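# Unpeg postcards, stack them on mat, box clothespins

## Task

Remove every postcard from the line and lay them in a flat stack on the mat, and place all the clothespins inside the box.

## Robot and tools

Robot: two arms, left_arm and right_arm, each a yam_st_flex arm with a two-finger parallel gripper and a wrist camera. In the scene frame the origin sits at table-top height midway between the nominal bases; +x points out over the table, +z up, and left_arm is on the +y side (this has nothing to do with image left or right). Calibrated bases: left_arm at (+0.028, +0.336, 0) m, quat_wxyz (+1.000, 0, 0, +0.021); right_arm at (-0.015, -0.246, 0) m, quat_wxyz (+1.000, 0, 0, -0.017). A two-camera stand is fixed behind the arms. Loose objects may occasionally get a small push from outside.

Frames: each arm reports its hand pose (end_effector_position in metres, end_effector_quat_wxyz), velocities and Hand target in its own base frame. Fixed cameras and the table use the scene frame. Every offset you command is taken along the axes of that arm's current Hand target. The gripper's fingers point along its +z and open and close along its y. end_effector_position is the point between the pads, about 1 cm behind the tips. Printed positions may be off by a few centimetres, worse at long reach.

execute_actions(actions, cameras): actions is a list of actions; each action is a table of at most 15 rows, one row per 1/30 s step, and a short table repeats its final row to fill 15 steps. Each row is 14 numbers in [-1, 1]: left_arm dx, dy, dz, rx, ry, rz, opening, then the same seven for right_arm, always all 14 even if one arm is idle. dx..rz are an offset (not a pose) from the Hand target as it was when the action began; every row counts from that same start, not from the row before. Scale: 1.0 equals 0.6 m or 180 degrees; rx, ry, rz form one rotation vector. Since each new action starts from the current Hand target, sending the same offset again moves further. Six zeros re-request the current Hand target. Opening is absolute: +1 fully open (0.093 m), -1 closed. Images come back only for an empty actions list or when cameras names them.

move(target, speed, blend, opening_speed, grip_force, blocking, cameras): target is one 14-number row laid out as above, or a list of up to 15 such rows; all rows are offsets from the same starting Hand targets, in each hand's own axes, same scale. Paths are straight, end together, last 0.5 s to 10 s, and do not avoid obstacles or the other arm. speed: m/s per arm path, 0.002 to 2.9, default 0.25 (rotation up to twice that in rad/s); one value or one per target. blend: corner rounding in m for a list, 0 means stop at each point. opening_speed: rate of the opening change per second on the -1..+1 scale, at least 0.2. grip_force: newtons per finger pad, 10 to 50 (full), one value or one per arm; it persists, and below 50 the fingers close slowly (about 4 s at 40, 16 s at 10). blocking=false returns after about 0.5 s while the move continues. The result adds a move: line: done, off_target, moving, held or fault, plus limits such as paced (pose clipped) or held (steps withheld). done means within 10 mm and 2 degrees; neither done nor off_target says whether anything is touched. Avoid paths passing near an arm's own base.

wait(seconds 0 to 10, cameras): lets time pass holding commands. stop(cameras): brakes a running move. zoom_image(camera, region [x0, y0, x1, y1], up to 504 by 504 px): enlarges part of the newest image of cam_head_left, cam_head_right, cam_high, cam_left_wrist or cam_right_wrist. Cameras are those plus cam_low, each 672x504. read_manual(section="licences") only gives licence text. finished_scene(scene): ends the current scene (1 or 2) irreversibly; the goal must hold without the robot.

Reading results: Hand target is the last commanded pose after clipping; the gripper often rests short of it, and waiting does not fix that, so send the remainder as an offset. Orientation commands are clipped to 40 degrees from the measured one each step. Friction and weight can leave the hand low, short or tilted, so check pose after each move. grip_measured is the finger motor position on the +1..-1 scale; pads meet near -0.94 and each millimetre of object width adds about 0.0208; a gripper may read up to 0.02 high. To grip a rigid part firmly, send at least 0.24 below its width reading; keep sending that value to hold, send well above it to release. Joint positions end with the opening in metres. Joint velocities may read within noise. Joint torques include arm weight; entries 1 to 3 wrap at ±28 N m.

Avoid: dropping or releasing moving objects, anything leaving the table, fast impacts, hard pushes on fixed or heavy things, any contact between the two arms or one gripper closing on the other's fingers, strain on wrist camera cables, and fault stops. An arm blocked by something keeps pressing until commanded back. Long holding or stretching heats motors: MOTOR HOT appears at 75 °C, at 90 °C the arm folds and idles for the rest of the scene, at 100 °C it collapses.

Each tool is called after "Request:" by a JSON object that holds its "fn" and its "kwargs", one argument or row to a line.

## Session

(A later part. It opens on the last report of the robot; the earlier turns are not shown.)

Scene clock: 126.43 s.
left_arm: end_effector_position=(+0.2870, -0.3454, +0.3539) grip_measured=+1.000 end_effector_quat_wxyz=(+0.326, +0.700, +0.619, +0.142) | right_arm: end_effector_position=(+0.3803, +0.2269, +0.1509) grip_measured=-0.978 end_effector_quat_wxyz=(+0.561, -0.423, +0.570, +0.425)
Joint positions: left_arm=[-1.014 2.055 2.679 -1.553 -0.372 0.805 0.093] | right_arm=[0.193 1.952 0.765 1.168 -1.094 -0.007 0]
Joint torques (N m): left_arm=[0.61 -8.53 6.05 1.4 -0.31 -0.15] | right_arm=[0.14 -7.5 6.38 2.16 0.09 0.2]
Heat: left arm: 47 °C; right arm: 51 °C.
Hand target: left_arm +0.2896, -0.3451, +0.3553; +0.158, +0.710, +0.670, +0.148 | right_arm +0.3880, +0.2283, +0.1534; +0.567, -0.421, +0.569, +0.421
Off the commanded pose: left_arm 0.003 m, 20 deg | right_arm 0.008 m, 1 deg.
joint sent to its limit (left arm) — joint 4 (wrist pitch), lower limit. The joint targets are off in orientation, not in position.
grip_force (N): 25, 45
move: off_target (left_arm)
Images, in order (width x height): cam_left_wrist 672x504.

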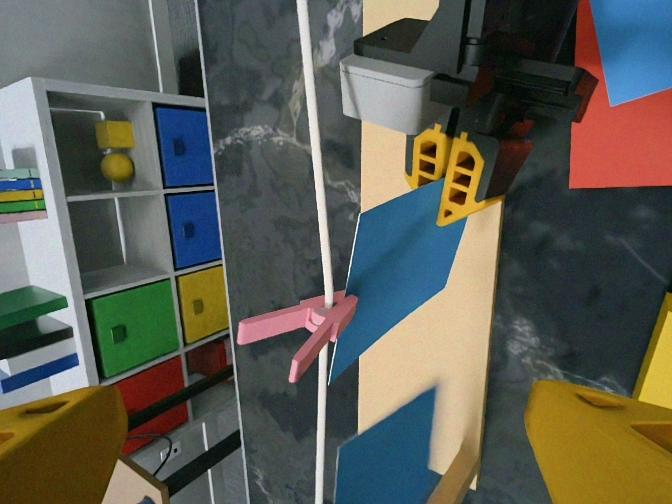

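Request:
{"fn": "move", "kwargs": {
  "target": [
    [0.039,0.0825,0.055,0,0,0,1,0,0,0,0,0,0,-1],
    [0.038,0.083,0.1545,0,0,0,1,0,0,0,0,0,0,-1]
  ],
  "speed": 0.15,
  "blend": [0.01,0],
  "grip_force": [45,25],
  "cameras": ["cam_left_wrist","cam_low"]
}}

Scene clock: 129.87 s.
left_arm: end_effector_position=(+0.3736, -0.3257, +0.2994) grip_measured=+1.000 end_effector_quat_wxyz=(+0.271, +0.696, +0.644, +0.165) | right_arm: end_effector_position=(+0.3803, +0.2269, +0.1509) grip_measured=-0.978 end_effector_quat_wxyz=(+0.561, -0.423, +0.570, +0.425)
Joint positions: left_arm=[-0.824 2.268 2.823 -1.553 -0.319 0.919 0.093] | right_arm=[0.193 1.952 0.765 1.168 -1.094 -0.007 0]
Joint torques (N m): left_arm=[0.79 -9.95 4.81 1.3 0 0.02] | right_arm=[0.14 -7.47 6.35 2.15 0.11 0.2]
Heat: left arm: 48 °C; right arm: 51 °C.
Hand target: left_arm +0.3751, -0.3272, +0.2924; +0.158, +0.710, +0.670, +0.148 | right_arm +0.3880, +0.2283, +0.1534; +0.567, -0.421, +0.569, +0.421
Off the commanded pose: left_arm 0.008 m, 14 deg | right_arm 0.008 m, 1 deg.
joint sent to its limit (left arm) — joint 4 (wrist pitch), lower limit. The joint targets are off in orientation, not in position.
grip_force (N): 45, 25
move: off_target (left_arm)
Images, in order (width x height): cam_low 672x504, cam_left_wrist 672x504.

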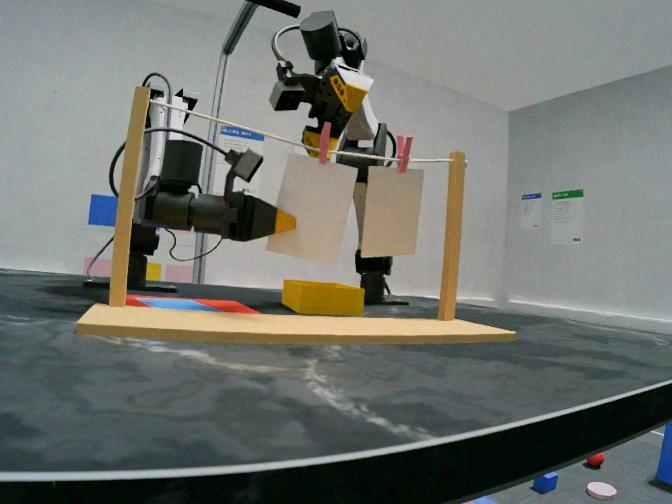

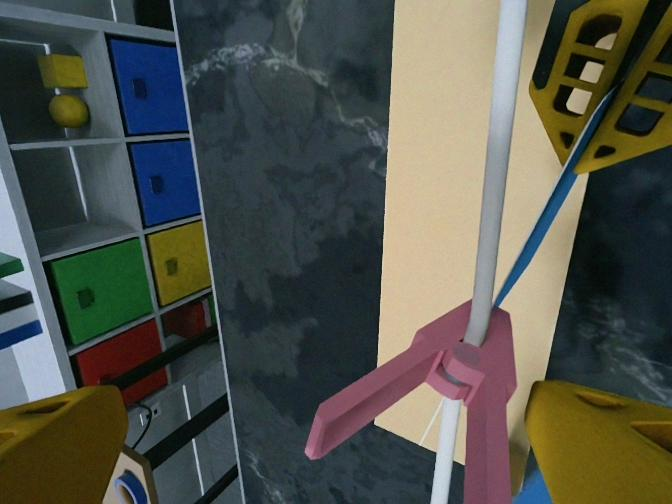

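Request:
{"fn": "move", "kwargs": {
  "target": [0,-0.027,0.008,0,0,0,1,0,0,0,0,0,0,-1],
  "speed": 0.08,
  "cameras": ["cam_left_wrist"]
}}

Scene clock: 132.20 s.
left_arm: end_effector_position=(+0.3691, -0.3273, +0.2744) grip_measured=+1.000 end_effector_quat_wxyz=(+0.234, +0.705, +0.650, +0.162) | right_arm: end_effector_position=(+0.3803, +0.2269, +0.1509) grip_measured=-0.978 end_effector_quat_wxyz=(+0.561, -0.423, +0.570, +0.425)
Joint positions: left_arm=[-0.833 2.268 2.74 -1.553 -0.318 0.899 0.093] | right_arm=[0.193 1.952 0.765 1.168 -1.094 -0.007 0]
Joint torques (N m): left_arm=[-0.13 -13.97 3.79 1.18 -0.06 -0.11] | right_arm=[0.2 -7.5 6.37 2.14 0.1 0.2]
Heat: left arm: 49 °C; right arm: 51 °C.
Hand target: left_arm +0.3623, -0.3266, +0.2812; +0.158, +0.710, +0.670, +0.148 | right_arm +0.3880, +0.2283, +0.1534; +0.567, -0.421, +0.569, +0.421
Off the commanded pose: left_arm 0.010 m, 9 deg | right_arm 0.008 m, 1 deg.
joint sent to its limit (left arm) — joint 4 (wrist pitch), lower limit. The joint targets are off in orientation, not in position.
grip_force (N): 45, 25
move: off_target (left_arm)
Images, in order (width x height): cam_left_wrist 672x504.

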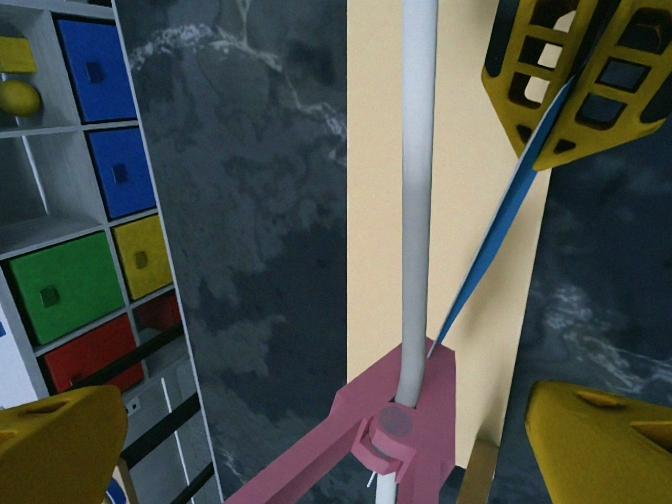

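Request:
{"fn": "move", "kwargs": {
  "target": [0,-0.008,-0.028,0,0,0,1,0,0,0,0,0,0,-1],
  "speed": 0.08,
  "cameras": ["cam_left_wrist"]
}}

Scene clock: 134.13 s.
left_arm: end_effector_position=(+0.3602, -0.3310, +0.2762) grip_measured=+1.000 end_effector_quat_wxyz=(+0.234, +0.708, +0.647, +0.158) | right_arm: end_effector_position=(+0.3803, +0.2269, +0.1509) grip_measured=-0.978 end_effector_quat_wxyz=(+0.561, -0.423, +0.570, +0.425)
Joint positions: left_arm=[-0.851 2.249 2.716 -1.553 -0.318 0.888 0.093] | right_arm=[0.193 1.952 0.765 1.168 -1.094 -0.007 0]
Joint torques (N m): left_arm=[-0.23 -16.09 3.79 1.14 -0.14 -0.1] | right_arm=[0.13 -7.51 6.41 2.15 0.1 0.2]
Heat: left arm: 51 °C; right arm: 51 °C.
Hand target: left_arm +0.3510, -0.3259, +0.2943; +0.158, +0.710, +0.670, +0.148 | right_arm +0.3880, +0.2283, +0.1534; +0.567, -0.421, +0.569, +0.421
Off the commanded pose: left_arm 0.021 m, 9 deg | right_arm 0.008 m, 1 deg.
joint sent to its limit (left arm) — joint 4 (wrist pitch), lower limit. The joint targets are off in orientation, not in position.
grip_force (N): 45, 25
move: off_target (left_arm)
Images, in order (width x height): cam_left_wrist 672x504.

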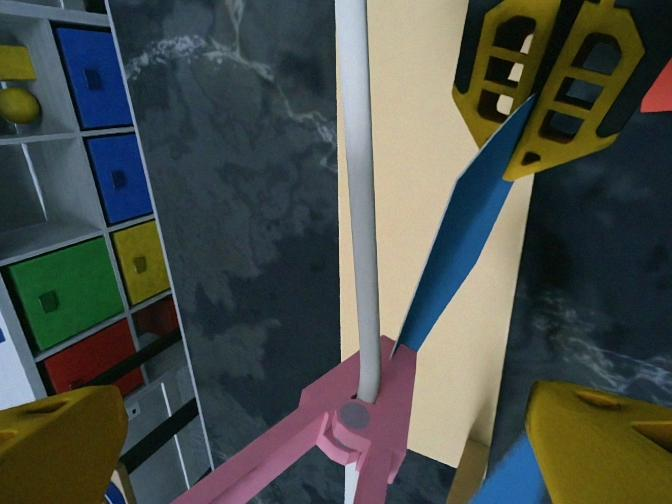

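Request:
{"fn": "move", "kwargs": {
  "target": [0,0.018,-0.024,0,0,0,1,0,0,0,0,0,0,-1],
  "speed": 0.08,
  "cameras": ["cam_left_wrist"]
}}

Scene clock: 136.20 s.
left_arm: end_effector_position=(+0.3608, -0.3318, +0.2837) grip_measured=+1.000 end_effector_quat_wxyz=(+0.246, +0.707, +0.644, +0.159) | right_arm: end_effector_position=(+0.3803, +0.2269, +0.1509) grip_measured=-0.978 end_effector_quat_wxyz=(+0.561, -0.423, +0.570, +0.425)
Joint positions: left_arm=[-0.851 2.249 2.741 -1.553 -0.318 0.896 0.093] | right_arm=[0.193 1.952 0.765 1.168 -1.094 -0.007 0]
Joint torques (N m): left_arm=[0.31 -15.73 6.42 1.19 -0.17 0.04] | right_arm=[0.16 -7.51 6.42 2.15 0.1 0.2]
Heat: left arm: 51 °C; right arm: 51 °C.
Hand target: left_arm +0.3547, -0.3261, +0.3119; +0.158, +0.710, +0.670, +0.148 | right_arm +0.3880, +0.2283, +0.1534; +0.567, -0.421, +0.569, +0.421
Off the commanded pose: left_arm 0.029 m, 11 deg | right_arm 0.008 m, 1 deg.
joint sent to its limit (left arm) — joint 4 (wrist pitch), lower limit. The joint targets are off in orientation, not in position.
grip_force (N): 45, 25
move: off_target (left_arm)
Images, in order (width x height): cam_left_wrist 672x504.

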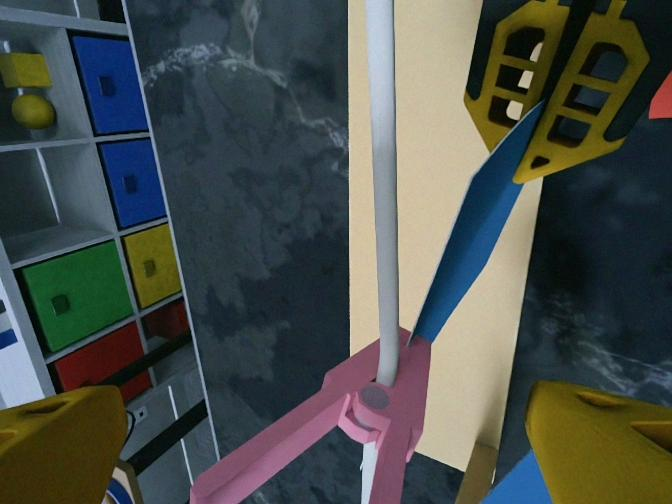

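Request:
{"fn": "move", "kwargs": {
  "target": [-0.009,0.007,0.033,-0.061,0,0,1,0,0,0,0,0,0,-1],
  "speed": 0.08,
  "cameras": ["cam_left_wrist"]
}}

Scene clock: 139.20 s.
left_arm: end_effector_position=(+0.3650, -0.3287, +0.2996) grip_measured=+1.000 end_effector_quat_wxyz=(+0.262, +0.690, +0.641, +0.209) | right_arm: end_effector_position=(+0.3803, +0.2269, +0.1509) grip_measured=-0.978 end_effector_quat_wxyz=(+0.561, -0.423, +0.570, +0.425)
Joint positions: left_arm=[-0.878 2.255 2.783 -1.553 -0.434 0.89 0.093] | right_arm=[0.193 1.952 0.765 1.168 -1.094 -0.007 0]
Joint torques (N m): left_arm=[-0.14 -9.18 6.32 1.24 -0.4 -0.16] | right_arm=[0.12 -7.5 6.42 2.15 0.1 0.2]
Heat: left arm: 52 °C; right arm: 51 °C.
Hand target: left_arm +0.3665, -0.3322, +0.2958; +0.225, +0.692, +0.653, +0.211 | right_arm +0.3880, +0.2283, +0.1534; +0.567, -0.421, +0.569, +0.421
Off the commanded pose: left_arm 0.005 m, 4 deg | right_arm 0.008 m, 1 deg.
joint sent to its limit (left arm) — joint 4 (wrist pitch), lower limit. The joint targets are off in orientation, not in position.
grip_force (N): 45, 25
move: off_target (left_arm)
Images, in order (width x height): cam_left_wrist 672x504.

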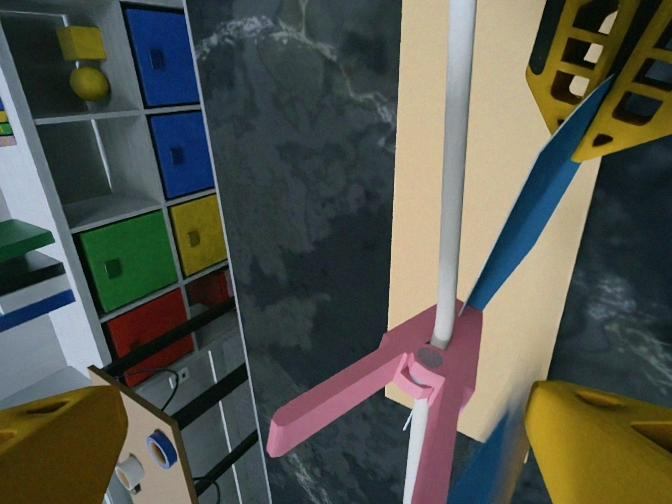

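Request:
{"fn": "move", "kwargs": {
  "target": [0,0,0.008,0,0,0,-0.9,0,0,0,0,0,0,-1],
  "grip_force": [45,25],
  "opening_speed": 0.9,
  "speed": 0.08,
  "cameras": ["cam_left_wrist"]
}}

Scene clock: 147.10 s.
left_arm: end_effector_position=(+0.3673, -0.3277, +0.3012) grip_measured=-0.648 end_effector_quat_wxyz=(+0.264, +0.687, +0.642, +0.216) | right_arm: end_effector_position=(+0.3808, +0.2268, +0.1492) grip_measured=-0.978 end_effector_quat_wxyz=(+0.559, -0.421, +0.573, +0.426)
Joint positions: left_arm=[-0.878 2.267 2.806 -1.559 -0.45 0.889 0.014] | right_arm=[0.193 1.954 0.765 1.164 -1.091 -0.006 0]
Joint torques (N m): left_arm=[0.25 -9.37 4.97 1.27 -0.2 -0.16] | right_arm=[0.12 -7.75 6.41 2.2 0.08 0.19]
Heat: left arm: 53 °C; right arm: 50 °C.
Hand target: left_arm +0.3693, -0.3323, +0.2920; +0.225, +0.692, +0.653, +0.211 | right_arm +0.3880, +0.2283, +0.1534; +0.567, -0.422, +0.569, +0.421
Off the commanded pose: left_arm 0.011 m, 5 deg | right_arm 0.008 m, 1 deg.
joint sent to its limit (left arm) — joint 4 (wrist pitch), lower limit. The joint targets are off in orientation, not in position.
grip_force (N): 45, 25
move: off_target (left_arm)
Images, in order (width x height): cam_left_wrist 672x504.

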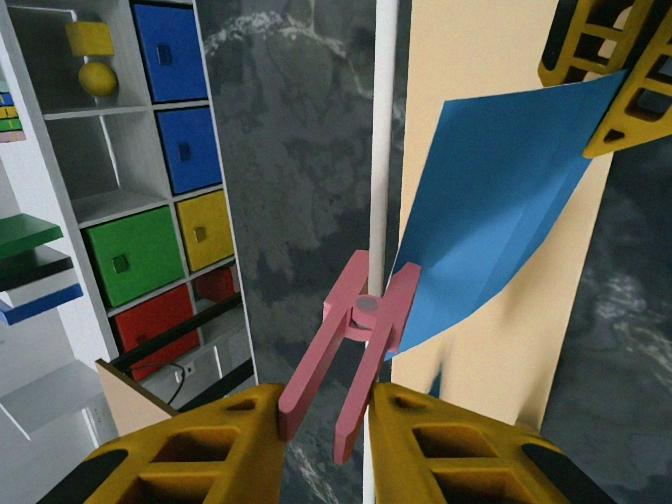

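Request:
{"fn": "move", "kwargs": {
  "target": [0,0,-0.16,0,0,0,-0.9,0,0,0,0,0,0,-1],
  "speed": 0.15,
  "cameras": ["cam_left_wrist","cam_high"]
}}

Scene clock: 148.70 s.
left_arm: end_effector_position=(+0.3167, -0.3347, +0.3581) grip_measured=-0.698 end_effector_quat_wxyz=(+0.326, +0.689, +0.611, +0.215) | right_arm: end_effector_position=(+0.3808, +0.2268, +0.1492) grip_measured=-0.978 end_effector_quat_wxyz=(+0.559, -0.421, +0.573, +0.426)
Joint positions: left_arm=[-0.989 2.128 2.779 -1.565 -0.498 0.875 0.012] | right_arm=[0.193 1.954 0.765 1.164 -1.091 -0.006 0]
Joint torques (N m): left_arm=[0.01 -12.83 3.48 1.5 -0.4 -0.11] | right_arm=[0.14 -7.77 6.41 2.2 0.06 0.19]
Heat: left arm: 53 °C; right arm: 50 °C.
Hand target: left_arm +0.3131, -0.3290, +0.3696; +0.225, +0.692, +0.653, +0.211 | right_arm +0.3880, +0.2283, +0.1534; +0.567, -0.422, +0.569, +0.421
Off the commanded pose: left_arm 0.013 m, 13 deg | right_arm 0.008 m, 1 deg.
joint read past its limit (left arm) — joint 4 (wrist pitch), lower limit.
joint sent to its limit (left arm) — joint 4 (wrist pitch), lower limit. The joint targets are off in orientation, not in position.
grip_force (N): 45, 25
move: off_target (left_arm)
Images, in order (width x height): cam_high 672x504, cam_left_wrist 672x504.

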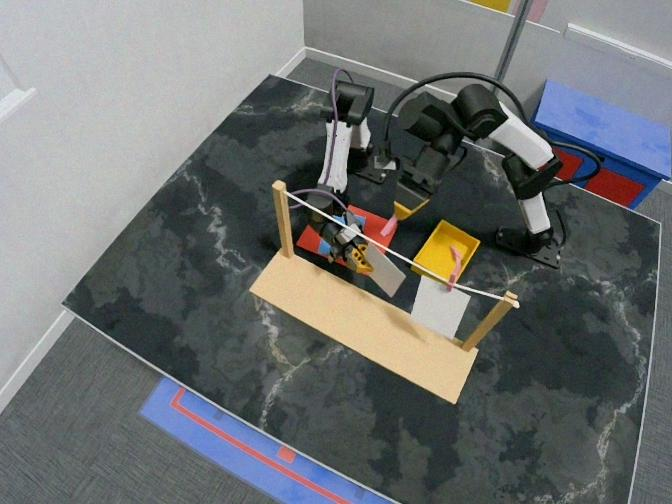

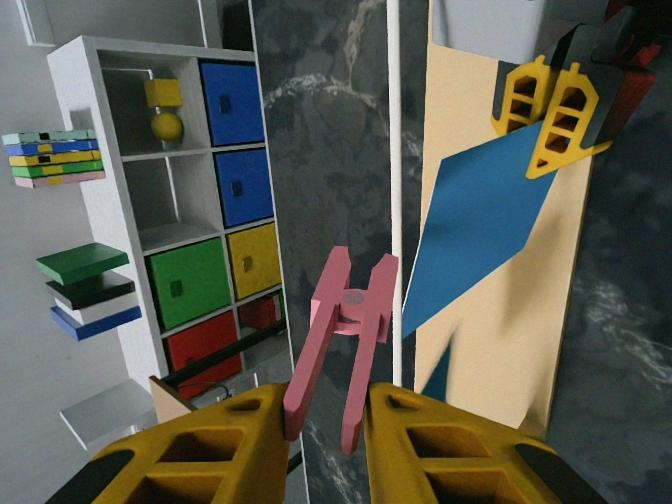

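Request:
{"fn": "move", "kwargs": {
  "target": [0.167,-0.465,0.115,0.2,0.006,-0.018,-0.9,0.05,0,0,0,0,0,-1],
  "speed": 0.25,
  "cameras": ["cam_left_wrist","cam_high"]
}}

Scene clock: 155.00 s.
left_arm: end_effector_position=(+0.1361, -0.2164, +0.1459) grip_measured=-0.701 end_effector_quat_wxyz=(-0.016, +0.708, +0.706, +0.009) | right_arm: end_effector_position=(+0.3836, +0.2273, +0.1235) grip_measured=-0.978 end_effector_quat_wxyz=(+0.562, -0.423, +0.570, +0.424)
Joint positions: left_arm=[-1.016 1.541 1.343 -1.408 -0.01 0.557 0.012] | right_arm=[0.193 2.064 0.765 1.282 -1.091 -0.006 0]
Joint torques (N m): left_arm=[0.09 -8.46 4.26 0.35 0.16 -0.13] | right_arm=[0.1 -7.97 4.93 2.27 0.07 0.19]
Heat: left arm: 56 °C; right arm: 50 °C.
Hand target: left_arm +0.1338, -0.2183, +0.1498; -0.001, +0.707, +0.707, -0.001 | right_arm +0.3879, +0.2283, +0.1233; +0.567, -0.422, +0.569, +0.421
Off the commanded pose: left_arm 0.005 m, 2 deg | right_arm 0.004 m, 1 deg.
grip_force (N): 45, 25
move: done
Images, in order (width x height): cam_high 672x504, cam_left_wrist 672x504.

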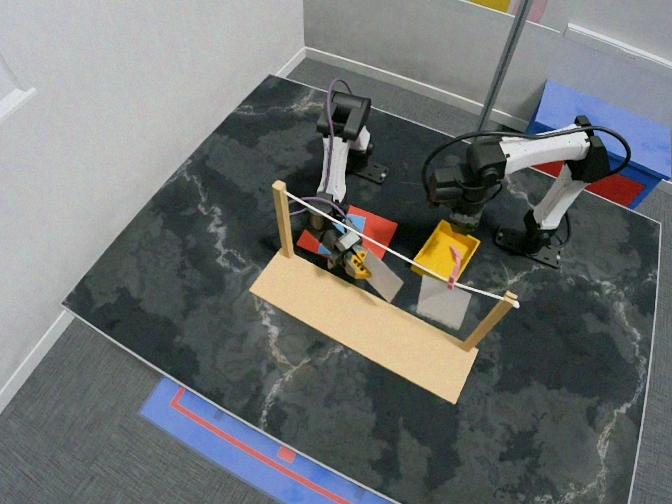

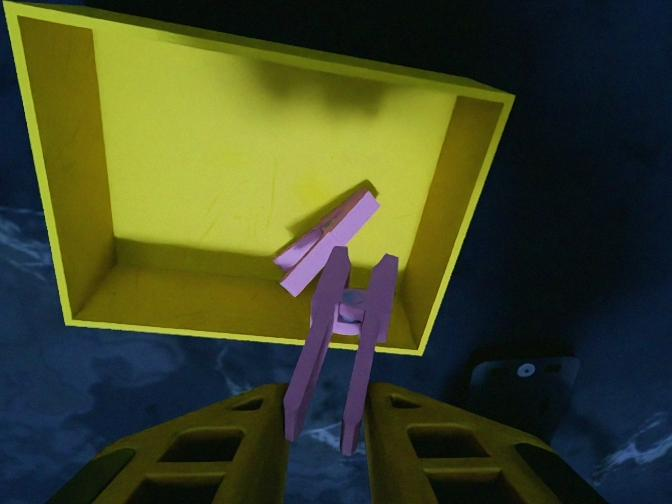

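Request:
{"fn": "move", "kwargs": {
  "target": [
    [-0.03,0.055,0,0,0,0,-0.9,0.05,0,0,0,0,0,-1],
    [-0.03,0.055,0.125,0,0,0,-0.9,0.05,0,0,0,0,0,-1],
    [-0.03,0.055,0.125,0,0,0,-0.25,0.05,0,0,0,0,0,-1],
    [-0.03,0.055,-0.1,0,0,0,-0.25,0.05,0,0,0,0,0,-1]
  ],
  "speed": 0.2,
  "opening_speed": 0.9,
  "cameras": ["cam_left_wrist","cam_head_left"]
}}

Scene clock: 160.33 s.
left_arm: end_effector_position=(+0.1686, -0.2390, +0.1983) grip_measured=-0.253 end_effector_quat_wxyz=(+0.022, +0.706, +0.707, +0.000) | right_arm: end_effector_position=(+0.3833, +0.2273, +0.0930) grip_measured=-0.978 end_effector_quat_wxyz=(+0.561, -0.422, +0.572, +0.425)
Joint positions: left_arm=[-0.961 1.639 1.654 -1.543 -0.008 0.609 0.033] | right_arm=[0.193 2.184 0.765 1.398 -1.091 -0.006 0]
Joint torques (N m): left_arm=[1.14 -8.99 6.54 0.17 0.16 0.05] | right_arm=[0.13 -8.35 4.52 2.28 0.07 0.18]
Heat: left arm: 55 °C; right arm: 50 °C.
Hand target: left_arm +0.1669, -0.2363, +0.2099; +0.000, +0.707, +0.707, -0.001 | right_arm +0.3879, +0.2282, +0.0934; +0.567, -0.422, +0.568, +0.421
Off the commanded pose: left_arm 0.012 m, 3 deg | right_arm 0.005 m, 1 deg.
joint sent to its limit (left arm) — joint 4 (wrist pitch), lower limit. The joint targets are off in orientation, not in position.
grip_force (N): 45, 25
move: off_target (left_arm)
Images, in order (width x height): cam_head_left 672x504, cam_left_wrist 672x504.

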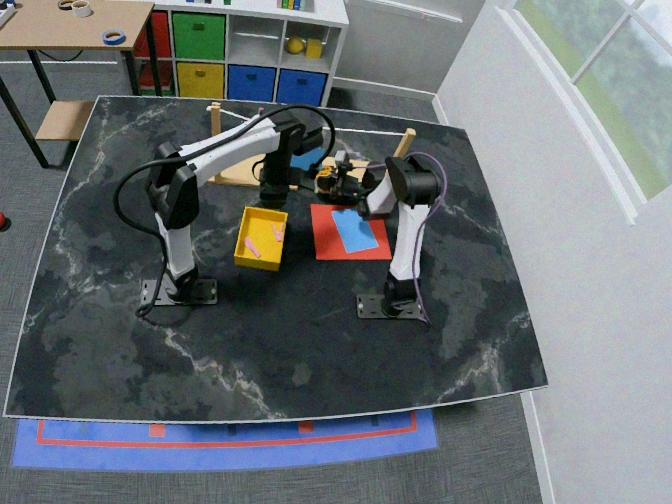

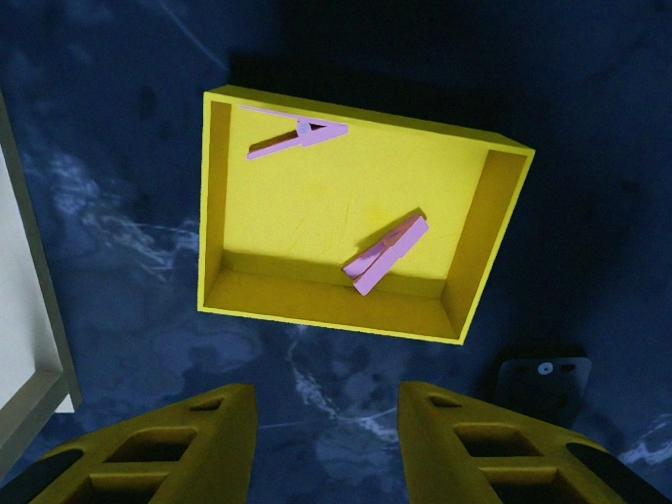

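Request:
{"fn": "move", "kwargs": {
  "target": [
    [0.043,0.188,0.0,0.0845,-0.495,0.0845,0.3,-0.045,0,0,0,0,0,-1],
    [0.043,0.188,0.142,0.0845,-0.495,0.0845,0.3,-0.045,0.191,-0.058,0,0,0,-1]
  ],
  "speed": 0.25,
  "cameras": ["cam_left_wrist","cam_head_left","cam_right_wrist"]
}}

Scene clock: 169.53 s.
left_arm: end_effector_position=(+0.2774, -0.2118, +0.1307) grip_measured=+0.297 end_effector_quat_wxyz=(+0.416, +0.572, +0.473, -0.526) | right_arm: end_effector_position=(+0.2682, +0.2280, +0.1029) grip_measured=-0.978 end_effector_quat_wxyz=(+0.534, -0.413, +0.597, +0.434)
Joint positions: left_arm=[-0.152 2.044 1.233 -1.276 1.454 2.069 0.059] | right_arm=[0.292 1.88 0.298 1.484 -0.994 -0.005 0]
Joint torques (N m): left_arm=[0.9 -7.23 2.97 -0.32 0.9 0.1] | right_arm=[0.4 -8.09 1.96 3.08 0.09 0.15]
Heat: left arm: 55 °C; right arm: 49 °C.
Hand target: left_arm +0.2795, -0.2106, +0.1245; +0.409, +0.576, +0.409, -0.578 | right_arm +0.2682, +0.2282, +0.1206; +0.567, -0.422, +0.568, +0.421
Off the commanded pose: left_arm 0.007 m, 10 deg | right_arm 0.018 m, 5 deg.
joint sent to its limit (left arm) — joint 6 (wrist roll), upper limit. The joint targets are off in orientation, not in position.
grip_force (N): 45, 25
move: off_target (left_arm, right_arm)
Images, in order (width x height): cam_head_left 672x504, cam_left_wrist 672x504, cam_right_wrist 672x504.

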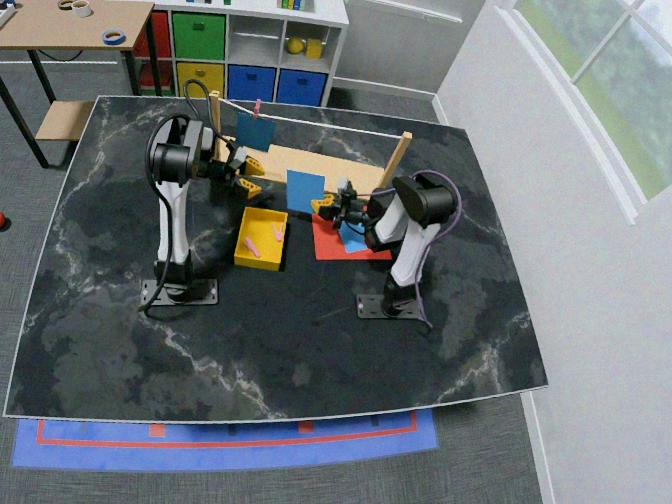

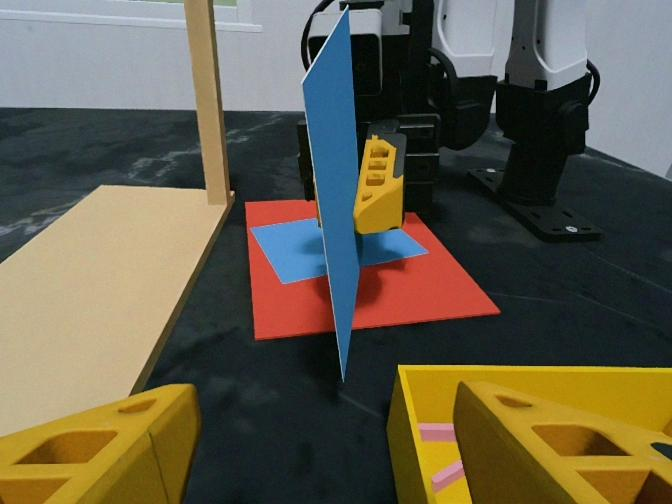

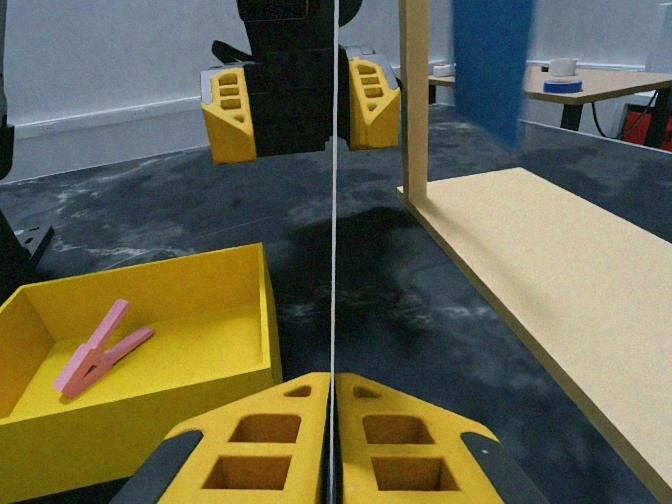

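Request:
{"fn": "move", "kwargs": {
  "target": [
    [0,0.015,0.124,0,0,0,0.3,0,0,0,0,0,0,-1],
    [0,0.015,0.124,0,0,0,-1,0,0,0,0,0,0,-1],
    [0,0.015,0.124,0,0,0,-1,0,0,0,0,0,0,-1]
  ],
  "speed": 0.12,
  "grip_force": [25,25],
  "opening_speed": 1,
  "cameras": ["cam_left_wrist","cam_head_left"]
}}

Scene clock: 177.87 s.
left_arm: end_effector_position=(+0.2630, -0.2814, +0.1170) grip_measured=-0.984 end_effector_quat_wxyz=(+0.390, +0.612, +0.397, -0.562) | right_arm: end_effector_position=(+0.2684, +0.2280, +0.1029) grip_measured=-0.978 end_effector_quat_wxyz=(+0.534, -0.413, +0.597, +0.434)
Joint positions: left_arm=[-0.368 2.136 1.317 -1.06 1.502 1.91 0] | right_arm=[0.292 1.88 0.298 1.484 -0.993 -0.005 0]
Joint torques (N m): left_arm=[0.28 -10 3.37 -0.1 1.51 -0.44] | right_arm=[0.42 -8.05 1.91 3.07 0.06 0.15]
Heat: left arm: 55 °C; right arm: 48 °C.
Hand target: left_arm +0.2633, -0.2838, +0.1246; +0.409, +0.576, +0.409, -0.578 | right_arm +0.2682, +0.2282, +0.1206; +0.567, -0.422, +0.568, +0.421
Off the commanded pose: left_arm 0.008 m, 5 deg | right_arm 0.018 m, 5 deg.
joint sent to its limit (left arm) — joint 5 (wrist yaw), upper limit. The joint targets still meet the commanded pose.
grip_force (N): 25, 25
move: off_target (left_arm, right_arm); target 2's new opening was sent with left_arm's hand 0.012 m and 5 deg from that target
Images, in order (width x height): cam_head_left 672x504, cam_left_wrist 672x504.

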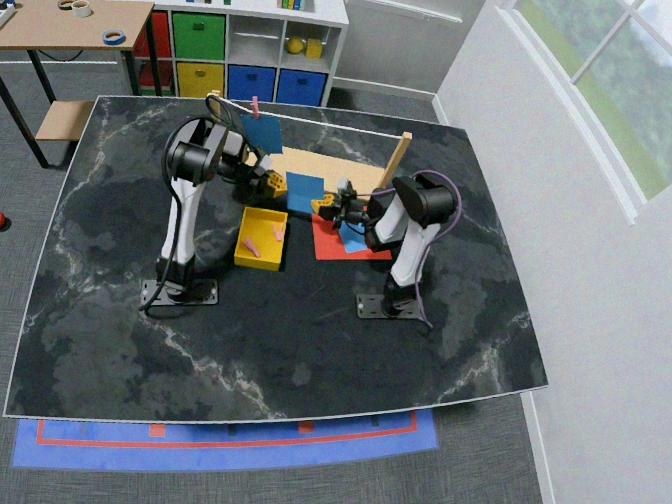

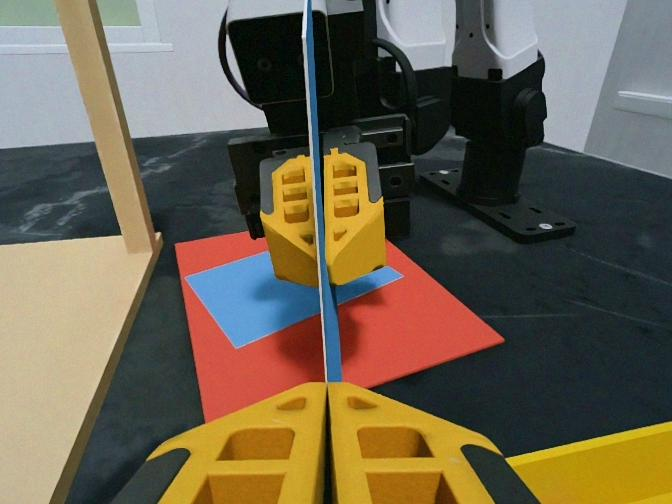

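Request:
{"fn": "move", "kwargs": {
  "target": [
    [0,0.015,0,0,0,0,-1,0,0,0,0,0,0,-0.6],
    [0,0,0,0,0,0,-1,0,0,-0.15,0,0,0,-0.6],
    [0,0,0,0,0,0,-1,-0.3,-0.12,-0.5,0.333,0,0,-0.6]
  ],
  "speed": 0.2,
  "opening_speed": 0.5,
  "cameras": ["cam_left_wrist","cam_head_left"]
}}

Scene clock: 184.77 s.
left_arm: end_effector_position=(+0.2634, -0.2816, +0.1159) grip_measured=-0.984 end_effector_quat_wxyz=(+0.391, +0.611, +0.397, -0.562) | right_arm: end_effector_position=(+0.2492, -0.0753, +0.2899) grip_measured=-0.602 end_effector_quat_wxyz=(+0.698, -0.078, +0.706, +0.096)
Joint positions: left_arm=[-0.368 2.136 1.311 -1.04 1.505 1.897 0] | right_arm=[-0.936 0.704 0.498 0.185 -1.183 0.007 0.016]
Joint torques (N m): left_arm=[0.24 -10.48 3.45 -0.15 1.47 -0.46] | right_arm=[-0.53 0.59 9.06 1.97 0.09 0.06]
Heat: left arm: 54 °C; right arm: 48 °C.
Hand target: left_arm +0.2633, -0.2838, +0.1246; +0.409, +0.576, +0.409, -0.578 | right_arm +0.2504, -0.0794, +0.3011; +0.702, -0.082, +0.703, +0.081
Off the commanded pose: left_arm 0.009 m, 5 deg | right_arm 0.012 m, 2 deg.
joint sent to its limit (left arm) — joint 5 (wrist yaw), upper limit. The joint targets still meet the commanded pose.
grip_force (N): 25, 25
move: off_target (left_arm, right_arm)
Images, in order (width x height): cam_head_left 672x504, cam_left_wrist 672x504.

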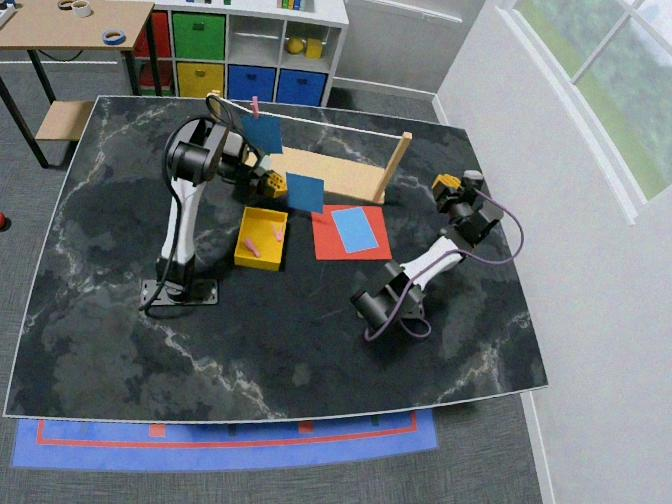

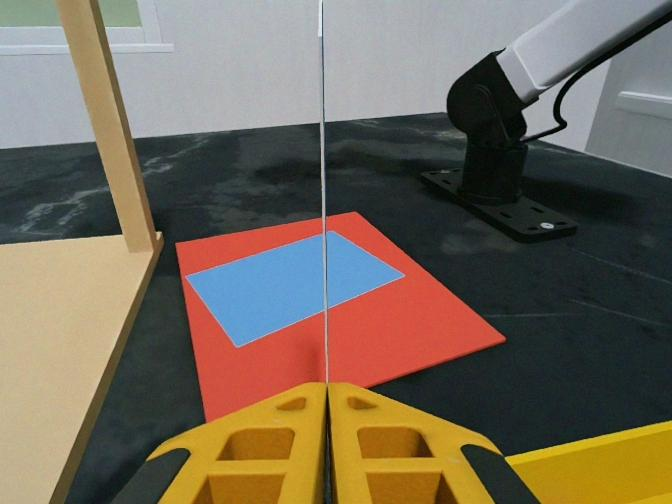

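Request:
{"fn": "move", "kwargs": {
  "target": [-0.025,-0.079,0.285,-0.22,0.084,-0.507,-1,0,0,0,0,0,0,-0.6],
  "speed": 0.25,
  "cameras": ["cam_left_wrist","cam_head_left","cam_head_right"]
}}

Scene clock: 190.53 s.
left_arm: end_effector_position=(+0.1597, -0.4246, +0.1377) grip_measured=-0.984 end_effector_quat_wxyz=(-0.017, +0.030, +0.884, -0.467) | right_arm: end_effector_position=(+0.2492, -0.0753, +0.2897) grip_measured=-0.602 end_effector_quat_wxyz=(+0.697, -0.078, +0.706, +0.097)
Joint positions: left_arm=[-1.036 1.655 1.022 -0.058 0.489 -1.202 0] | right_arm=[-0.936 0.704 0.498 0.183 -1.183 0.006 0.016]
Joint torques (N m): left_arm=[-0.06 -6.83 8.09 1.62 0.11 -0.09] | right_arm=[-0.54 0.57 9.02 1.96 0.09 0.07]
Heat: left arm: 55 °C; right arm: 50 °C.
Hand target: left_arm +0.1620, -0.4293, +0.1401; -0.015, +0.026, +0.885, -0.464 | right_arm +0.2504, -0.0794, +0.3010; +0.702, -0.082, +0.703, +0.081
Off the commanded pose: left_arm 0.006 m, 1 deg | right_arm 0.012 m, 2 deg.
grip_force (N): 25, 25
move: off_target (right_arm)
Images, in order (width x height): cam_head_left 672x504, cam_head_right 672x504, cam_left_wrist 672x504.

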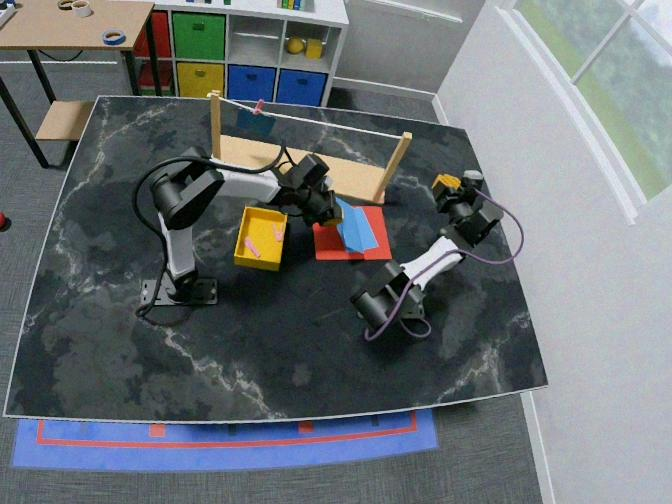

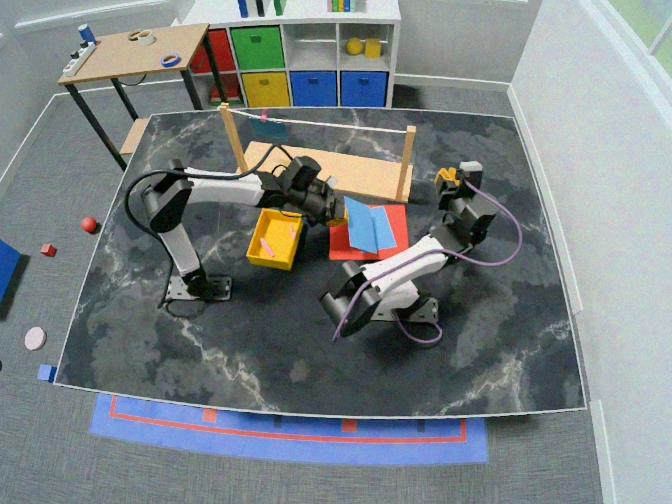

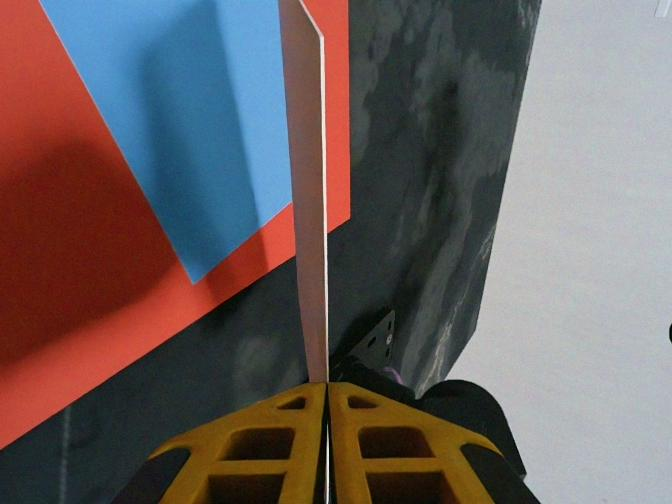

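Request:
{"fn": "move", "kwargs": {
  "target": [-0.027,0.0866,0.103,0,0,0,-1,0,0,0,0,0,0,-0.6],
  "speed": 0.1,
  "cameras": ["cam_left_wrist","cam_head_right"]
}}

Request:
{"fn": "zoom_image", "kwargs": {
  "camera": "cam_head_right",
  "region": [290, 160, 450, 280]
}}

Scene clock: 192.90 s.
left_arm: end_effector_position=(+0.1760, -0.4521, +0.0708) grip_measured=-0.984 end_effector_quat_wxyz=(-0.016, +0.030, +0.883, -0.468) | right_arm: end_effector_position=(+0.2492, -0.0753, +0.2897) grip_measured=-0.602 end_effector_quat_wxyz=(+0.697, -0.078, +0.706, +0.097)
Joint positions: left_arm=[-1.036 1.898 1.014 0.196 0.488 -1.202 0] | right_arm=[-0.936 0.704 0.498 0.183 -1.183 0.006 0.016]
Joint torques (N m): left_arm=[0.43 -7.84 4.72 1.97 0.14 -0.01] | right_arm=[-0.49 0.53 9.03 1.96 0.1 0.07]
Heat: left arm: 55 °C; right arm: 50 °C.
Hand target: left_arm +0.1767, -0.4514, +0.0620; -0.015, +0.026, +0.885, -0.464 | right_arm +0.2504, -0.0794, +0.3010; +0.702, -0.082, +0.703, +0.081
Off the commanded pose: left_arm 0.009 m, 1 deg | right_arm 0.012 m, 2 deg.
grip_force (N): 25, 25
move: off_target (right_arm)
Images, in order (width x height): cam_head_right 672x504, cam_left_wrist 672x504.

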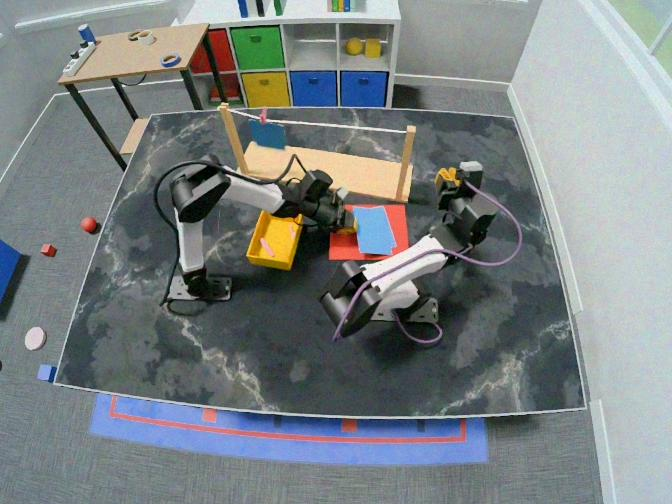

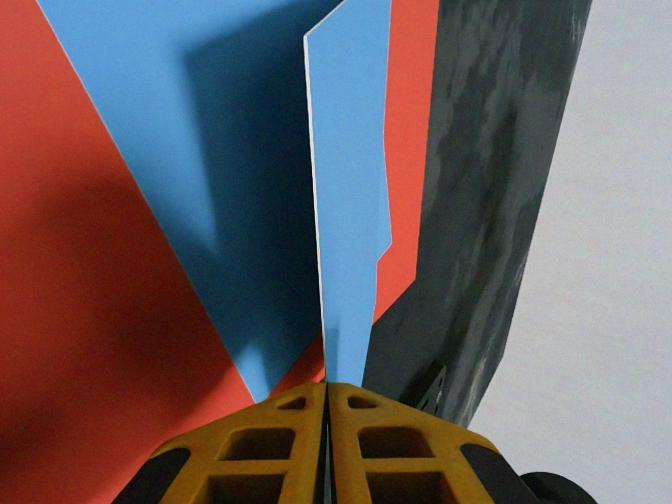

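Scaled by 3.150 from the camera's 672x504 image, which has a finer 960x720 frame.

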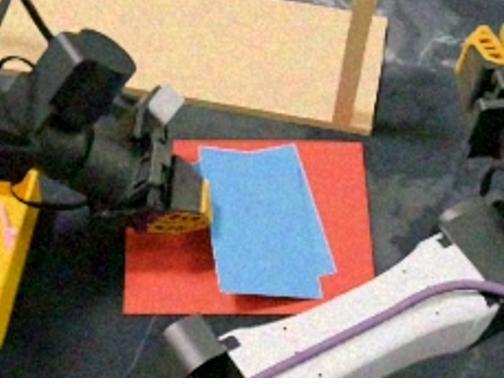

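Request:
{"fn": "move", "kwargs": {
  "target": [
    [0,0.014,0.0095,0,0,0,-1,0,0,0,0,0,0,-0.6],
    [0,0.014,0.0095,0,0,0,-0.65,0,0,0,0,0,0,-0.6],
    [0,0.014,-0.14,0,0,0,-0.65,0,0,0,0,0,0,-0.6]
  ],
  "speed": 0.1,
  "opening_speed": 0.3,
  "cameras": ["cam_left_wrist","cam_head_right"]
}}

Request:
{"fn": "zoom_image", "kwargs": {
  "camera": "cam_head_right",
  "region": [290, 160, 450, 280]
}}

Scene clock: 197.60 s.
left_arm: end_effector_position=(+0.1843, -0.3829, +0.0975) grip_measured=-0.653 end_effector_quat_wxyz=(-0.013, +0.023, +0.887, -0.462) | right_arm: end_effector_position=(+0.2492, -0.0753, +0.2897) grip_measured=-0.602 end_effector_quat_wxyz=(+0.697, -0.078, +0.706, +0.097)
Joint positions: left_arm=[-0.907 1.655 0.863 0.042 0.569 -1.108 0.014] | right_arm=[-0.936 0.704 0.498 0.183 -1.183 0.006 0.016]
Joint torques (N m): left_arm=[0.94 -10.32 4.53 1.48 0.44 0.08] | right_arm=[-0.49 0.51 9.05 1.96 0.09 0.08]
Heat: left arm: 55 °C; right arm: 52 °C.
Hand target: left_arm +0.1812, -0.3778, +0.1030; -0.015, +0.026, +0.885, -0.464 | right_arm +0.2504, -0.0794, +0.3010; +0.702, -0.082, +0.703, +0.081
Off the commanded pose: left_arm 0.008 m, 0 deg | right_arm 0.012 m, 2 deg.
grip_force (N): 25, 25
move: off_target (right_arm); target 2's new opening was sent with left_arm's hand 0.011 m and 1 deg from that target
Images, in order (width x height): cam_head_right 672x504, cam_left_wrist 672x504.

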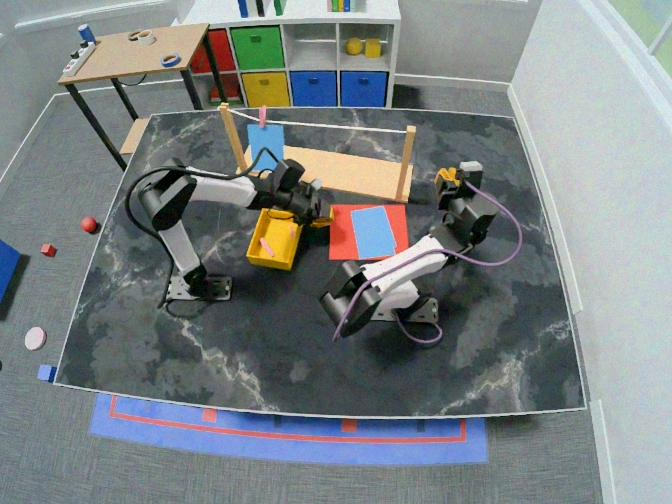

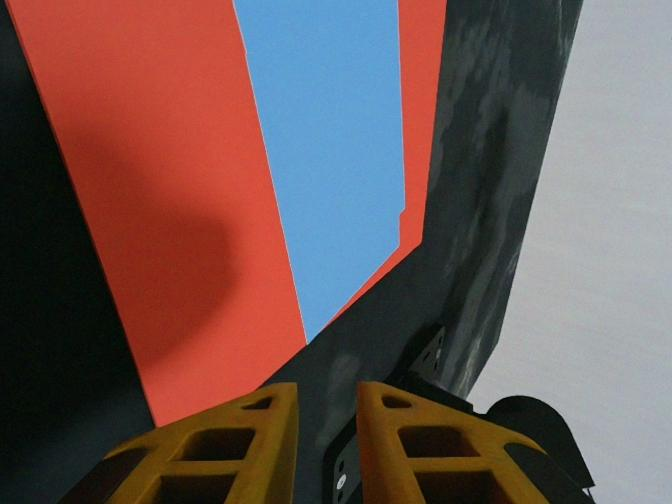

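Scaled by 3.150 from the camera's 672x504 image, which has a finer 960x720 frame.

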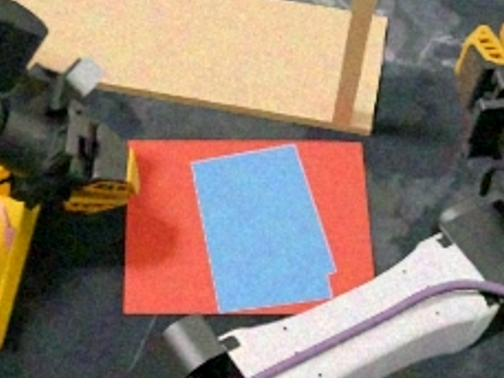

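Request:
{"fn": "move", "kwargs": {
  "target": [
    [0,-0.137,-0.095,0,0,0,-0.5,0,0,0,0,0,0,-0.6],
    [-0.217,-0.176,-0.54,-0.39,0.091,0.537,1,0,0,0,0,0,0,0.6],
    [-0.217,-0.176,-0.54,-0.39,0.091,0.537,1,0.218,0.353,0.168,-0.333,0,0,0.6],
    [-0.217,-0.176,-0.54,-0.39,0.091,0.537,1,0.238,0.514,0.357,-0.333,0,0,0.6]
  ],
  "blend": [0.03,0,0.03,0],
  "speed": 0.3,
  "cameras": ["cam_left_wrist","cam_right_wrist","cam_head_left"]
}}

Scene clock: 209.10 s.
left_arm: end_effector_position=(+0.3288, -0.1886, +0.3600) grip_measured=+1.000 end_effector_quat_wxyz=(+0.248, +0.693, +0.643, +0.210) | right_arm: end_effector_position=(+0.3804, +0.2672, +0.1546) grip_measured=+0.598 end_effector_quat_wxyz=(+0.560, -0.424, +0.571, +0.425)
Joint positions: left_arm=[-0.663 1.762 2.326 -1.545 -0.324 1.081 0.093] | right_arm=[0.307 1.964 0.813 1.132 -0.981 -0.007 0.074]
Joint torques (N m): left_arm=[0.84 -9.16 6.24 1.21 -0.29 0.05] | right_arm=[0.17 -7.77 6.72 2.25 0.06 0.21]
Heat: left arm: 55 °C; right arm: 53 °C.
Hand target: left_arm +0.3241, -0.1797, +0.3738; +0.224, +0.692, +0.654, +0.210 | right_arm +0.3881, +0.2696, +0.1576; +0.567, -0.422, +0.568, +0.421
Off the commanded pose: left_arm 0.017 m, 3 deg | right_arm 0.009 m, 1 deg.
joint sent to its limit (left arm) — joint 4 (wrist pitch), lower limit. The joint targets are off in orientation, not in position.
grip_force (N): 25, 25
move: off_target (left_arm); target 2's new opening was sent with left_arm's hand 0.017 m and 3 deg from that target
Images, in order (width x height): cam_head_left 672x504, cam_left_wrist 672x504, cam_right_wrist 672x504.

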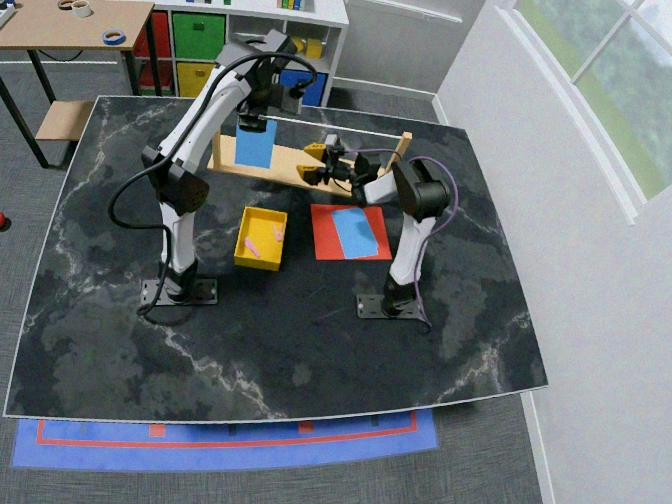

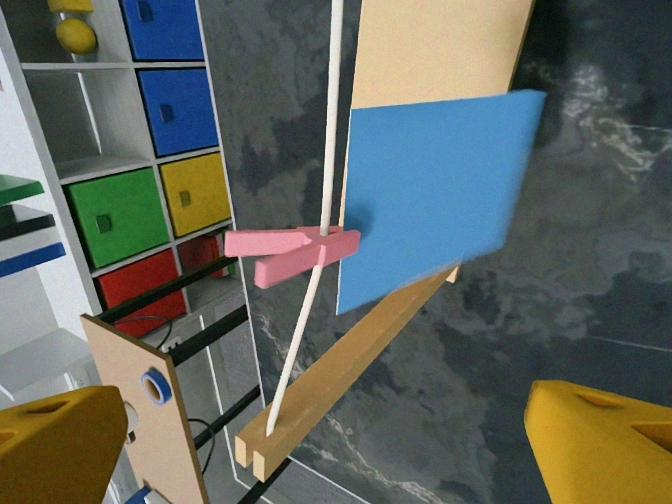

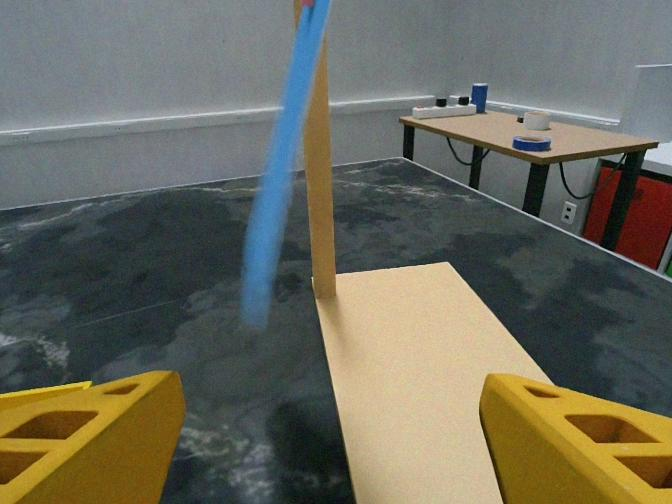

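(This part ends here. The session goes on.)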